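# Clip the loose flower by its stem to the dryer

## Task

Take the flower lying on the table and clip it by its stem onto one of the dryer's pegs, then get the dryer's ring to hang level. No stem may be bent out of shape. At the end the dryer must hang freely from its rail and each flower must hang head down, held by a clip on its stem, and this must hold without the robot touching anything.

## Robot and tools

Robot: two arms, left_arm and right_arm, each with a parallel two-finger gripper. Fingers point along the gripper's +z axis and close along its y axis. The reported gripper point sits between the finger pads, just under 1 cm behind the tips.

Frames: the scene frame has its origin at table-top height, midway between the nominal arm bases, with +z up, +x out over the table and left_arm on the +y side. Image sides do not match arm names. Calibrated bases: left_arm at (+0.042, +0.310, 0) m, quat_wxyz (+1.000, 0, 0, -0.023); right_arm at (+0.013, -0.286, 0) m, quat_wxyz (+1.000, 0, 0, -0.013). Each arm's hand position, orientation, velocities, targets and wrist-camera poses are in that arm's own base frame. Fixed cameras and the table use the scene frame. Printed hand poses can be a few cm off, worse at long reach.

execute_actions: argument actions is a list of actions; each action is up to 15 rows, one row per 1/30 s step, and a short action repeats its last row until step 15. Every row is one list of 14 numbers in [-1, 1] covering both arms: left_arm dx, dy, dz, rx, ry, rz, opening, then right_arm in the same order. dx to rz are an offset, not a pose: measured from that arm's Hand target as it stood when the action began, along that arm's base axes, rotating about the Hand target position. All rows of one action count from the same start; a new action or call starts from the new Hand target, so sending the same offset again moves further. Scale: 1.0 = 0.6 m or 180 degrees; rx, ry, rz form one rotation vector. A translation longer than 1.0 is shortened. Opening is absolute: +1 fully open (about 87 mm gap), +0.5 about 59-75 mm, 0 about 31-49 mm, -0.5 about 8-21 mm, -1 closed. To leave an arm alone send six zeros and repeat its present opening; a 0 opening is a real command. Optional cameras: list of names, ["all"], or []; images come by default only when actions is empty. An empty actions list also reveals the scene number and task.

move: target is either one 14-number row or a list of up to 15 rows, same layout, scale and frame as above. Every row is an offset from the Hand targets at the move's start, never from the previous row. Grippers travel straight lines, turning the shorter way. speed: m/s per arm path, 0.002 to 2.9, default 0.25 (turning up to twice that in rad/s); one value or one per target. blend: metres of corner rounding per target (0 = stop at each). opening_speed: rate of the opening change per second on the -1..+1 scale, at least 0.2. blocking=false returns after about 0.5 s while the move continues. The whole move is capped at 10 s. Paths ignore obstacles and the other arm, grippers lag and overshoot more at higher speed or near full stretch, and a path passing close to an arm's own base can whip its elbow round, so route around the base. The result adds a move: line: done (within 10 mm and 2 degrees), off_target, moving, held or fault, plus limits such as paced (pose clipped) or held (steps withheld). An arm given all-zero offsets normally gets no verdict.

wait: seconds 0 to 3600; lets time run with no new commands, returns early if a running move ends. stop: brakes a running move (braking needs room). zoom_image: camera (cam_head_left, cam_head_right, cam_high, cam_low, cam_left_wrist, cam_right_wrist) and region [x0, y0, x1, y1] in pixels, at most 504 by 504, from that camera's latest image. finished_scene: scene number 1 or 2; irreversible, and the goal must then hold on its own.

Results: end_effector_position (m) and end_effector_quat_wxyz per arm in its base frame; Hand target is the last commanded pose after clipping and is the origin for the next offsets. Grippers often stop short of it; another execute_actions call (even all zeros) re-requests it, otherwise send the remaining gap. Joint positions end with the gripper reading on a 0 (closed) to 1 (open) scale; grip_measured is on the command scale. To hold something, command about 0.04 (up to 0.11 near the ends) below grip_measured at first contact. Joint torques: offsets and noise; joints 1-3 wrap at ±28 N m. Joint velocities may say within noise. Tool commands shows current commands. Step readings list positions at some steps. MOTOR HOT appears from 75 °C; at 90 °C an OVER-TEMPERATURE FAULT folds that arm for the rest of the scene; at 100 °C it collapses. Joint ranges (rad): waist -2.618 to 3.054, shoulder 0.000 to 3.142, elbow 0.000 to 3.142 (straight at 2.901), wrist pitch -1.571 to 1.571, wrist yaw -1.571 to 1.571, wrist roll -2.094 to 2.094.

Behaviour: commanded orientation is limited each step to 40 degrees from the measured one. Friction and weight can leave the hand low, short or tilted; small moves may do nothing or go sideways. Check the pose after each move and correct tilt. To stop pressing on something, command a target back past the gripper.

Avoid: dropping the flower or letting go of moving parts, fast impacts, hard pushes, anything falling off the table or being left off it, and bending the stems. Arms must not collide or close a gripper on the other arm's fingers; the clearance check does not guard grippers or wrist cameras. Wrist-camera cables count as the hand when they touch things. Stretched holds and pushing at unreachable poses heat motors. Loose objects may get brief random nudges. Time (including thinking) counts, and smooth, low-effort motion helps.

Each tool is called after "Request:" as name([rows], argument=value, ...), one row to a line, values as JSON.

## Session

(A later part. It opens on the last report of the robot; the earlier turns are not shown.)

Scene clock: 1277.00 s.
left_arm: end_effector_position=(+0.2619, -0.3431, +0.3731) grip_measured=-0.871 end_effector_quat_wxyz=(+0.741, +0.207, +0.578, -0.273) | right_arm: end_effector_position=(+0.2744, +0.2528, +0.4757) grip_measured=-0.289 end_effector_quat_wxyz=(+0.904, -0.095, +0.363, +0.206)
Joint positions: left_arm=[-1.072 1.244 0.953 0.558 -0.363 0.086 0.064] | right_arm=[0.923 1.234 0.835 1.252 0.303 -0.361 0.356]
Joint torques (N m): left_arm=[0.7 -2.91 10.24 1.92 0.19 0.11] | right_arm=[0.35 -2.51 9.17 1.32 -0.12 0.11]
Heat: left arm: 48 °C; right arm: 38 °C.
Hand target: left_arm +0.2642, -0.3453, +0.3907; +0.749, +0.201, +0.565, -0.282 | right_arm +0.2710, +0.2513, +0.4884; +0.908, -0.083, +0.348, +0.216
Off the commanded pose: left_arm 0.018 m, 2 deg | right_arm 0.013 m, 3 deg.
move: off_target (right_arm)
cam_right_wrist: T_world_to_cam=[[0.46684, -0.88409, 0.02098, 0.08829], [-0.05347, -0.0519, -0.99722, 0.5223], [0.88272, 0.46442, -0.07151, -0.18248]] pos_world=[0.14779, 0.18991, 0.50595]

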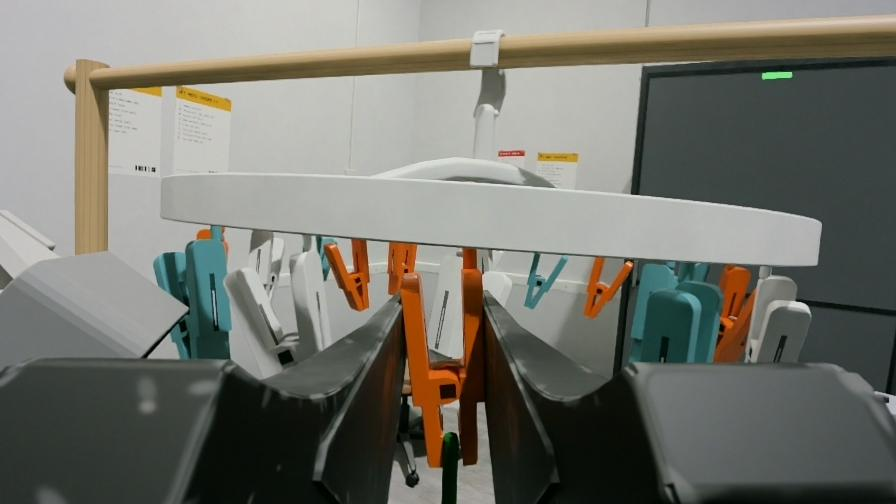

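Request:
move([
  [0, 0, 0, 0, 0, 0, -0.95, -0.0045, 0.0049, 0, 0, 0, 0.003, -0.6],
], speed=0.04, cameras=["cam_right_wrist"])

Request:
zoom_image(camera="cam_right_wrist", region=[400, 394, 510, 504])

Scene clock: 1278.33 s.
left_arm: end_effector_position=(+0.2619, -0.3431, +0.3731) grip_measured=-0.871 end_effector_quat_wxyz=(+0.741, +0.207, +0.578, -0.273) | right_arm: end_effector_position=(+0.2724, +0.2549, +0.4757) grip_measured=-0.289 end_effector_quat_wxyz=(+0.903, -0.096, +0.362, +0.209)
Joint positions: left_arm=[-1.072 1.244 0.953 0.558 -0.363 0.086 0.064] | right_arm=[0.931 1.234 0.835 1.252 0.303 -0.361 0.356]
Joint torques (N m): left_arm=[0.72 -2.91 10.24 1.91 0.19 0.11] | right_arm=[0.65 -2.43 9.21 1.34 -0.12 0.09]
Heat: left arm: 48 °C; right arm: 38 °C.
Hand target: left_arm +0.2642, -0.3453, +0.3907; +0.749, +0.201, +0.565, -0.282 | right_arm +0.2683, +0.2543, +0.4884; +0.907, -0.084, +0.348, +0.220
Off the commanded pose: left_arm 0.018 m, 2 deg | right_arm 0.013 m, 3 deg.
move: off_target (right_arm)
cam_right_wrist: T_world_to_cam=[[0.47357, -0.88051, 0.02092, 0.08829], [-0.05311, -0.05226, -0.99722, 0.5223], [0.87916, 0.47114, -0.07151, -0.18252]] pos_world=[0.14639, 0.19102, 0.50595]

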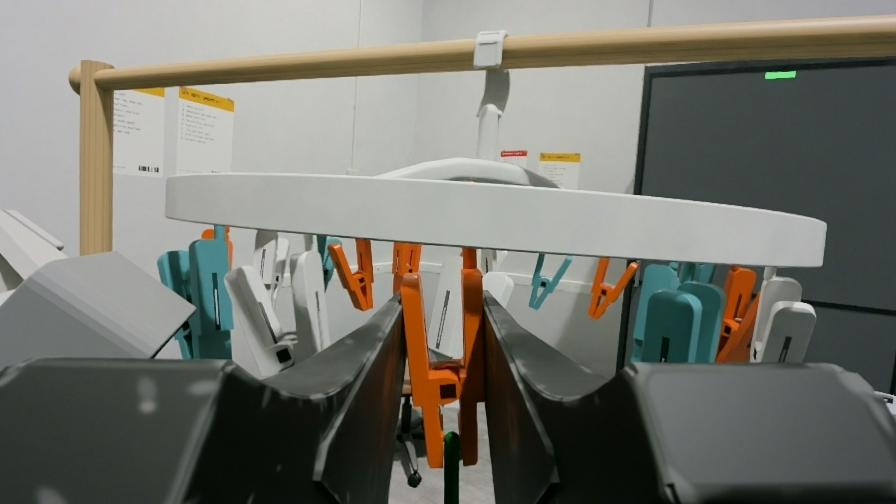

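Scaled by 4.582 from the camera's image (finer frame: 1280x720).

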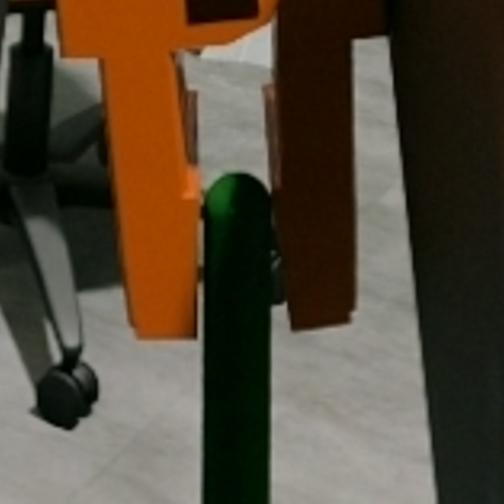

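Request:
move([
  [0.0133, 0.0101, 0, 0, 0, 0.0074, -0.95, -0.0026, 0.0028, 0, 0, 0, 0.002, -0.6],
], speed=0.03, cameras=["cam_right_wrist", "cam_left_wrist"])

Request:
zoom_image(camera="cam_right_wrist", region=[400, 394, 510, 504])

Request:
zoom_image(camera="cam_left_wrist", region=[330, 0, 530, 240])

Scene clock: 1281.07 s.
left_arm: end_effector_position=(+0.2695, -0.3371, +0.3731) grip_measured=-0.871 end_effector_quat_wxyz=(+0.744, +0.200, +0.580, -0.265) | right_arm: end_effector_position=(+0.2712, +0.2561, +0.4757) grip_measured=-0.289 end_effector_quat_wxyz=(+0.903, -0.097, +0.362, +0.211)
Joint positions: left_arm=[-1.049 1.244 0.953 0.558 -0.363 0.086 0.064] | right_arm=[0.936 1.234 0.835 1.252 0.303 -0.361 0.356]
Joint torques (N m): left_arm=[0.73 -2.85 10.28 1.92 0.19 0.11] | right_arm=[0.76 -2.45 9.2 1.33 -0.12 0.08]
Heat: left arm: 48 °C; right arm: 38 °C.
Hand target: left_arm +0.2722, -0.3393, +0.3907; +0.753, +0.194, +0.567, -0.273 | right_arm +0.2667, +0.2559, +0.4884; +0.907, -0.085, +0.348, +0.223
Off the commanded pose: left_arm 0.018 m, 2 deg | right_arm 0.014 m, 3 deg.
move: off_target (left_arm, right_arm)
cam_left_wrist: T_world_to_cam=[[-0.59976, -0.79982, 0.02392, -0.11469], [-0.47262, 0.32997, -0.81716, 0.56786], [0.64569, -0.50141, -0.57592, 0.02048]] pos_world=[0.18637, -0.26884, 0.47857]
cam_right_wrist: T_world_to_cam=[[0.47759, -0.87833, 0.02094, 0.08833], [-0.05285, -0.05251, -0.99722, 0.5223], [0.87699, 0.47516, -0.0715, -0.18251]] pos_world=[0.14548, 0.19173, 0.50595]
Images, in order (width x height): cam_left_wrist 896x504, cam_right_wrist 896x504.

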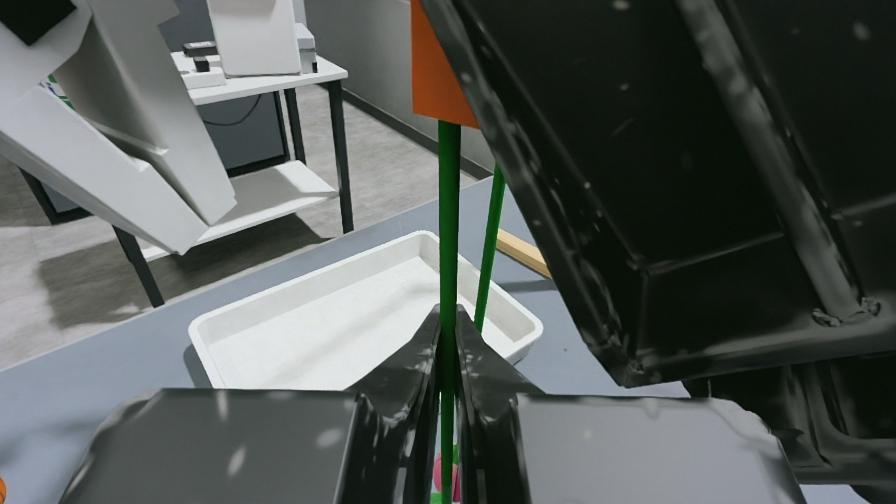

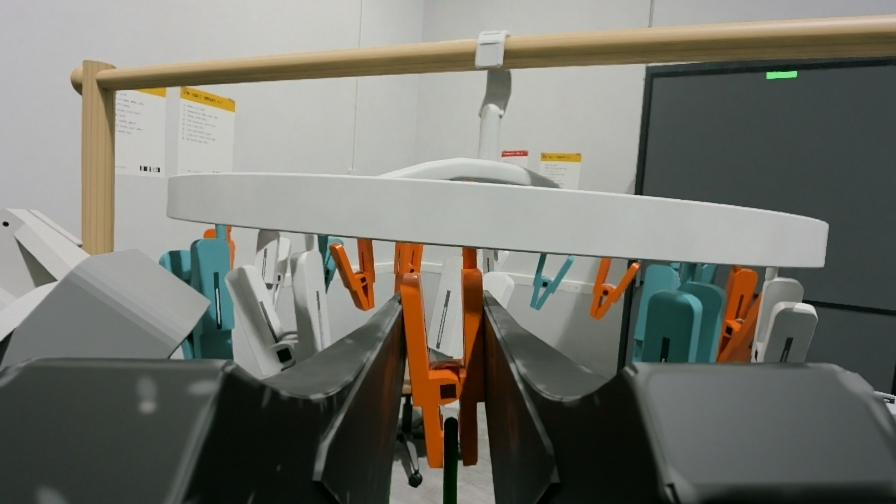

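Scaled by 4.582 from the camera's image (finer frame: 1280x720).

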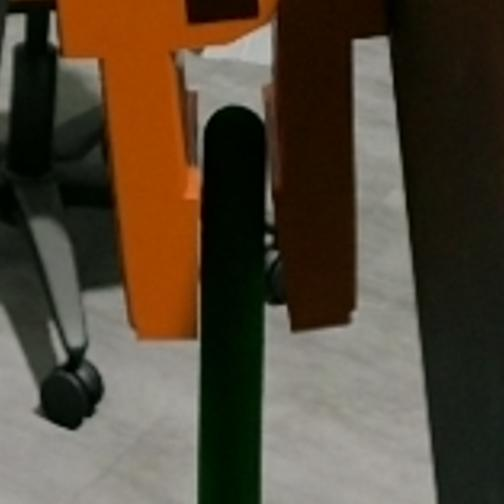

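Scaled by 2.100 from the camera's image (finer frame: 1280x720).

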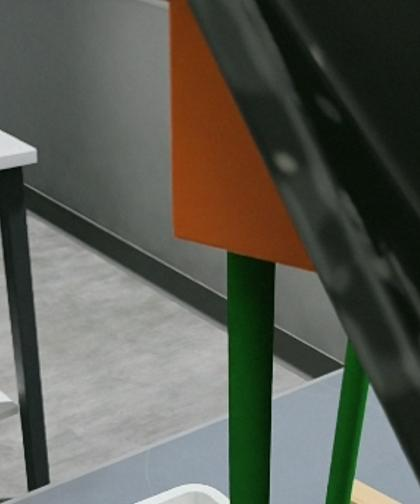

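Request:
move(target=[0, 0, 0, 0, 0, 0, -0.95, 0, 0, 0, 0, 0, 0, 0.2], opening_speed=0.5, cameras=["cam_right_wrist", "cam_left_wrist"])

Request:
zoom_image(camera="cam_right_wrist", region=[340, 240, 560, 504])

Request:
zoom_image(camera="cam_left_wrist", region=[330, 0, 530, 240])

Scene clock: 1287.63 s.
left_arm: end_effector_position=(+0.2694, -0.3372, +0.3731) grip_measured=-0.871 end_effector_quat_wxyz=(+0.744, +0.200, +0.580, -0.265) | right_arm: end_effector_position=(+0.2728, +0.2494, +0.4797) grip_measured=+0.199 end_effector_quat_wxyz=(+0.906, -0.081, +0.362, +0.205)
Joint positions: left_arm=[-1.049 1.244 0.953 0.558 -0.362 0.086 0.064] | right_arm=[0.935 1.234 0.841 1.266 0.333 -0.369 0.6]
Joint velocities: left_arm=[0.012 -0.002 -0.007 -0.154 0.007 -0.007 -0.002] | right_arm=[within noise]
Joint torques (N m): left_arm=[0.75 -2.85 10.26 1.91 0.18 0.11] | right_arm=[0.85 -2.33 8.58 1.15 -0.41 0.18]
Heat: left arm: 49 °C; right arm: 38 °C.
Hand target: left_arm +0.2721, -0.3393, +0.3906; +0.752, +0.195, +0.567, -0.273 | right_arm +0.2666, +0.2560, +0.4886; +0.907, -0.085, +0.347, +0.223
Off the commanded pose: left_arm 0.018 m, 2 deg | right_arm 0.012 m, 3 deg.
move: done
cam_left_wrist: T_world_to_cam=[[-0.60063, -0.79918, 0.02365, -0.11431], [-0.47205, 0.33059, -0.81724, 0.56799], [0.6453, -0.50202, -0.57582, 0.02029]] pos_world=[0.18637, -0.26894, 0.47857]
cam_right_wrist: T_world_to_cam=[[0.45534, -0.89031, -0.00323, 0.10219], [-0.05713, -0.0256, -0.99804, 0.52088], [0.88848, 0.45463, -0.06252, -0.18276]] pos_world=[0.1456, 0.1874, 0.50877]
Images, in order (width x height): cam_left_wrist 896x504, cam_right_wrist 896x504.

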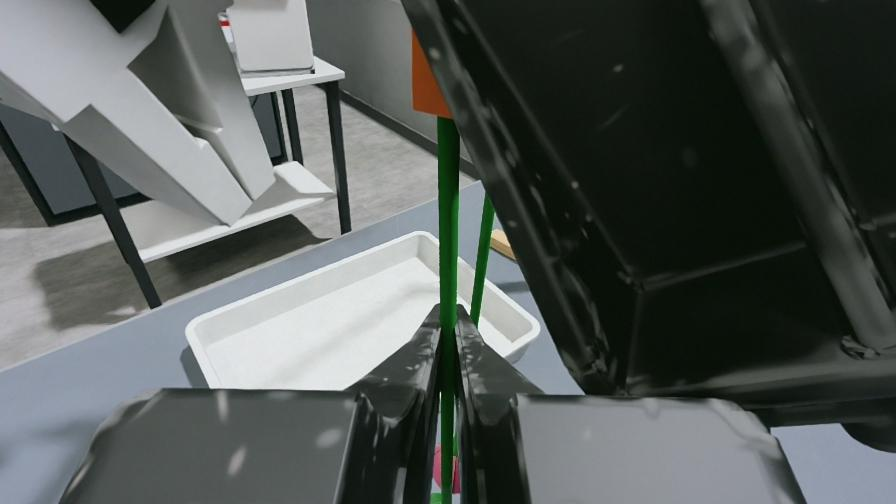

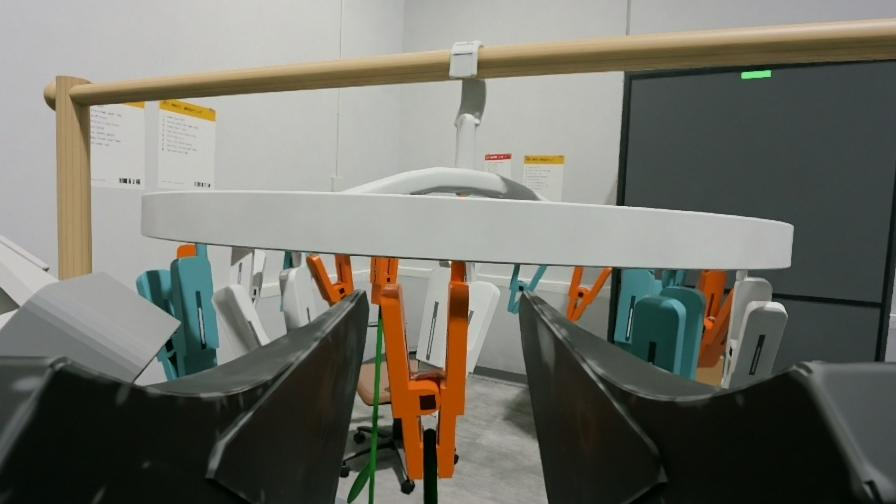

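Scaled by 1.909 from the camera's image (finer frame: 1280x720).

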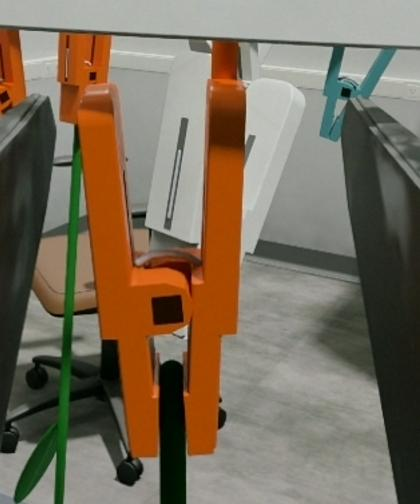

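Scaled by 2.100 from the camera's image (finer frame: 1280x720).

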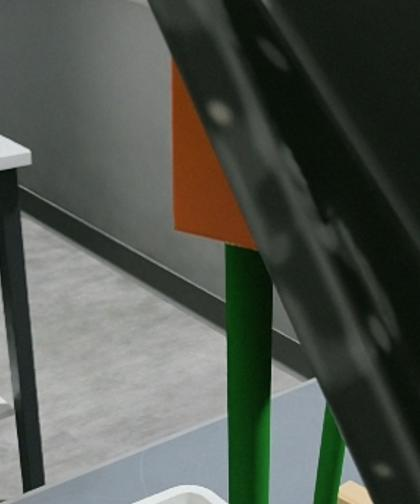

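Request:
move([
  [0, 0, 0, 0, 0, 0, -0.95, -0.0934, -0.0443, -0.1088, 0, 0, 0, 0.2],
  [0, 0, 0, 0, 0, 0, 0.1, -0.0934, -0.0443, -0.1088, 0, 0, 0, 0.2],
  [-0.1135, 0.0908, -0.037, 0, 0, 0, 0.1, -0.0934, -0.0443, -0.1088, 0, 0, 0, 0.2],
], speed=0.1, opening_speed=0.6, cameras=["cam_right_wrist", "cam_left_wrist"])

Scene clock: 1295.90 s.
left_arm: end_effector_position=(+0.2054, -0.2876, +0.3709) grip_measured=+0.100 end_effector_quat_wxyz=(+0.751, +0.194, +0.566, -0.278) | right_arm: end_effector_position=(+0.2163, +0.2311, +0.4188) grip_measured=+0.200 end_effector_quat_wxyz=(+0.903, -0.095, +0.362, +0.212)
Joint positions: left_arm=[-1.203 0.935 0.74 0.523 -0.495 0.136 0.55] | right_arm=[1.102 1.085 0.507 1.483 0.412 -0.495 0.6]
Joint torques (N m): left_arm=[-0.85 -2.37 5.74 1.74 -0.11 0.19] | right_arm=[0.84 -0.83 5.7 1.52 -0.24 0]
Heat: left arm: 49 °C; right arm: 38 °C.
Hand target: left_arm +0.2040, -0.2848, +0.3685; +0.753, +0.194, +0.567, -0.273 | right_arm +0.2107, +0.2294, +0.4231; +0.907, -0.085, +0.348, +0.223
Off the commanded pose: left_arm 0.004 m, 1 deg | right_arm 0.007 m, 2 deg.
move: done; target 2's new opening was sent with left_arm's hand 0.021 m and 3 deg from that target
cam_left_wrist: T_world_to_cam=[[-0.6122, -0.78974, 0.03892, -0.11356], [-0.45034, 0.30779, -0.83813, 0.51629], [0.64993, -0.53063, -0.54408, 0.06435]] pos_world=[0.12116, -0.21445, 0.47215]
cam_right_wrist: T_world_to_cam=[[0.47767, -0.8784, 0.01538, 0.09602], [-0.05395, -0.0468, -0.99745, 0.46038], [0.87688, 0.47562, -0.06975, -0.12728]] pos_world=[0.09058, 0.16643, 0.44885]
Images, in order (width x height): cam_left_wrist 896x504, cam_right_wrist 896x504.

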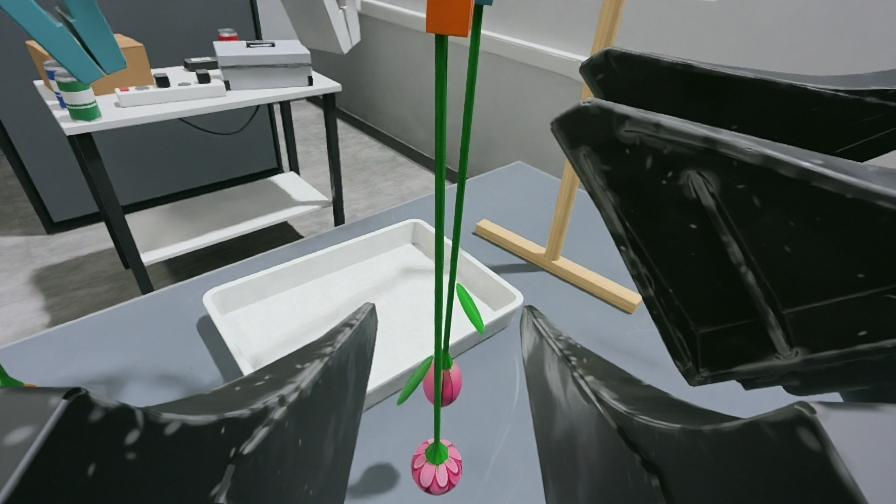

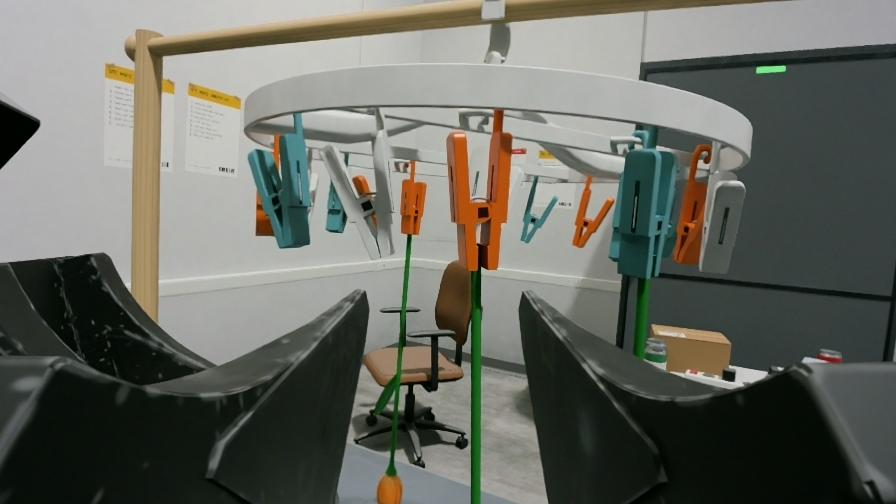

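Request:
move([
  [-0.06, 0.07, -0.03, 0, 0, 0, 0.1, -0.05, -0.07, -0.02, 0, 0, 0, 0.2],
  [-0.09, 0.141, -0.0475, 0, 0, 0, 0.1, 0.003, -0.288, 0.031, 0, 0, 0.044, 0.2],
], speed=0.2, blend=[0.03, 0], cameras=["all"])

Request:
zoom_image(camera="cam_right_wrist", region=[100, 90, 200, 190])

Request:
zoom_image(camera="cam_right_wrist", region=[460, 120, 560, 220])

Request:
zoom_image(camera="cam_low", region=[190, 105, 330, 175])

Scene clock: 1303.33 s.
left_arm: end_effector_position=(+0.1501, -0.2016, +0.3436) grip_measured=+0.100 end_effector_quat_wxyz=(+0.752, +0.193, +0.565, -0.279) | right_arm: end_effector_position=(+0.2164, +0.0557, +0.4316) grip_measured=+0.200 end_effector_quat_wxyz=(+0.885, -0.099, +0.352, +0.289)
Joint positions: left_arm=[-1.444 0.433 0.518 0.306 -0.721 0.24 0.55] | right_arm=[-0.305 0.636 0.384 1.295 -0.559 0.782 0.6]
Joint torques (N m): left_arm=[-0.85 1.09 5.5 1.6 -0.06 0.18] | right_arm=[-0.53 2.4 9.02 0.9 0.12 0.04]
Heat: left arm: 47 °C; right arm: 38 °C.
Hand target: left_arm +0.1501, -0.2001, +0.3400; +0.753, +0.194, +0.567, -0.273 | right_arm +0.2126, +0.0565, +0.4417; +0.889, -0.109, +0.341, +0.285
Off the commanded pose: left_arm 0.004 m, 1 deg | right_arm 0.011 m, 2 deg.
move: off_target (right_arm); blend cut to 0.0291 m at target 1
cam_left_wrist: T_world_to_cam=[[-0.61143, -0.79029, 0.04007, -0.07907], [-0.44913, 0.3049, -0.83983, 0.4418], [0.65149, -0.53149, -0.54136, 0.12973]] pos_world=[0.06556, -0.12824, 0.44444]
cam_right_wrist: T_world_to_cam=[[0.60448, -0.79605, -0.03017, -0.07062], [-0.05827, -0.00641, -0.99828, 0.46397], [0.79448, 0.6052, -0.05026, -0.04089]] pos_world=[0.10222, -0.0285, 0.45899]

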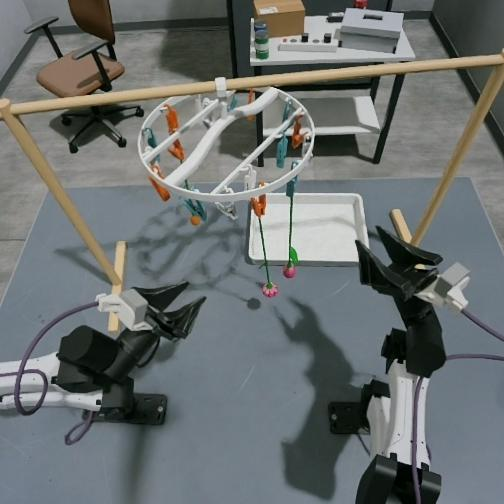

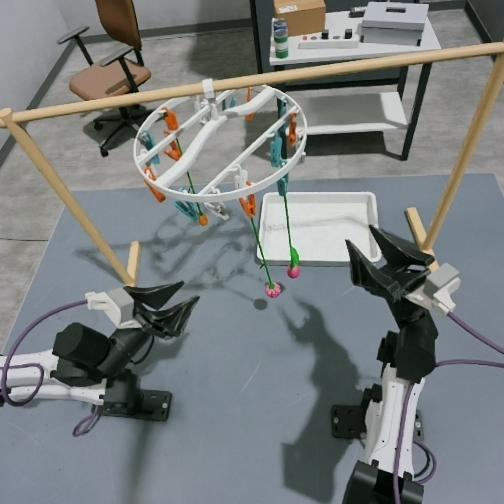

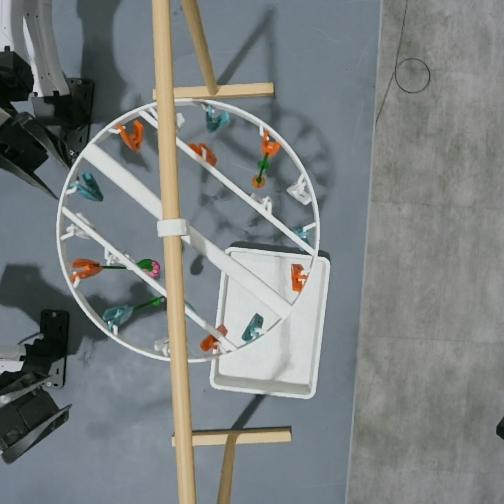

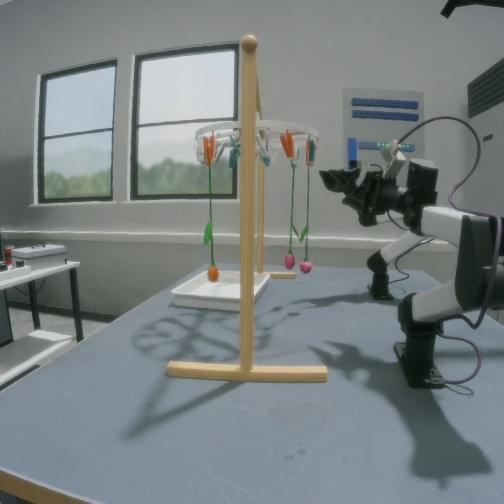

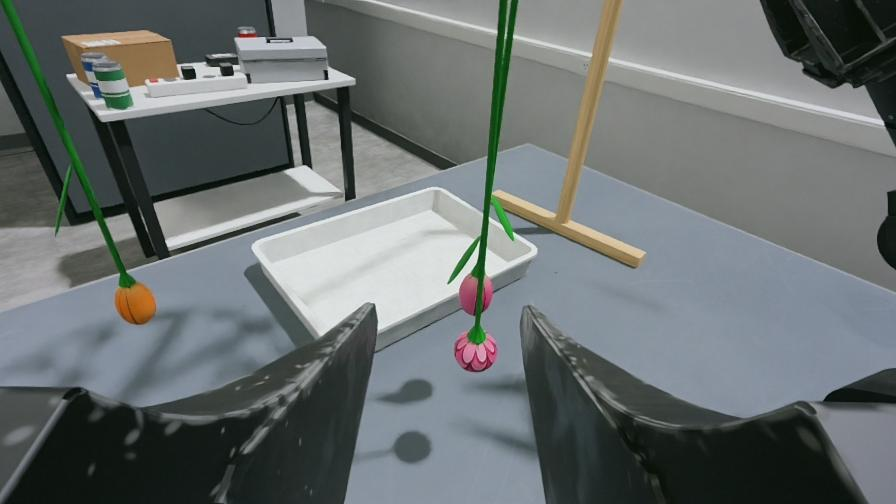

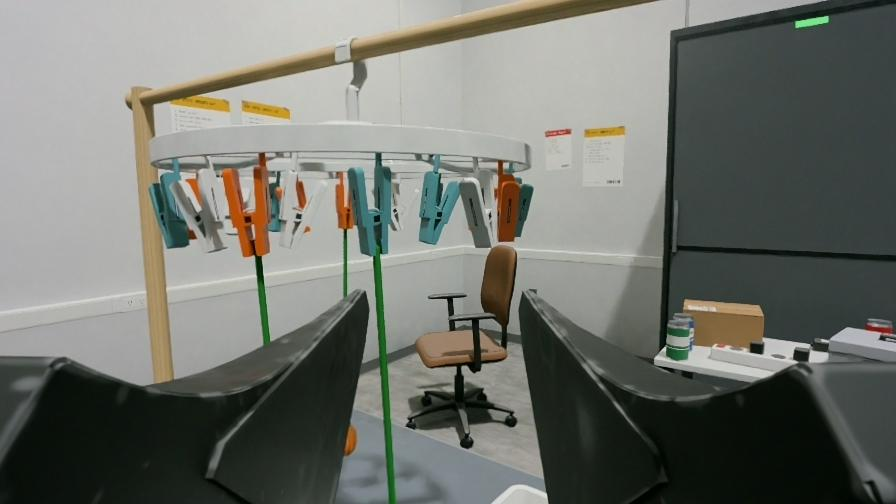

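Scaled by 5.040 from the camera's image (finer frame: 1280x720).

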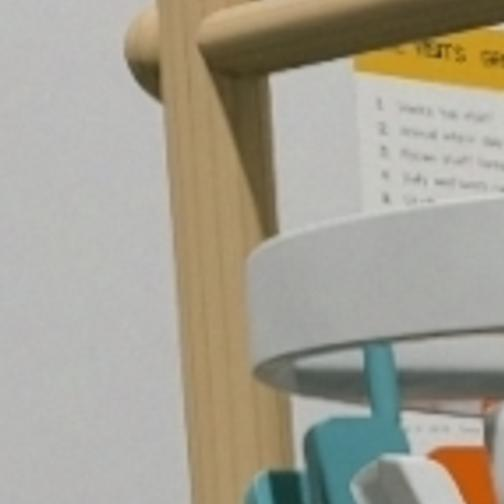

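Scaled by 5.040 from the camera's image (finer frame: 1280x720).

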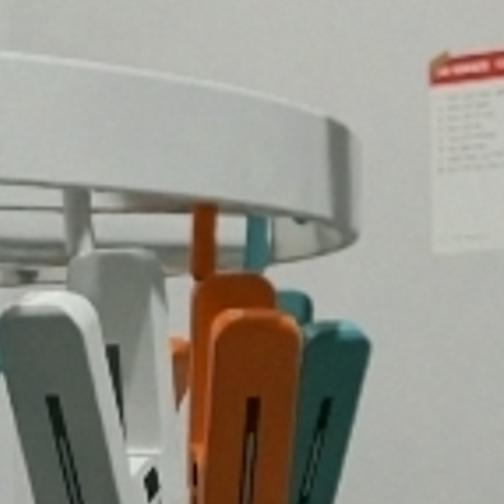

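Scaled by 3.600 from the camera's image (finer frame: 720x720).

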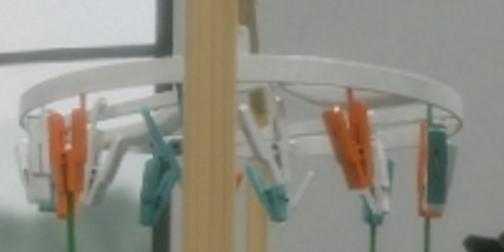

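Request:
finished_scene(scene=1)

The scene is finished: the task was done.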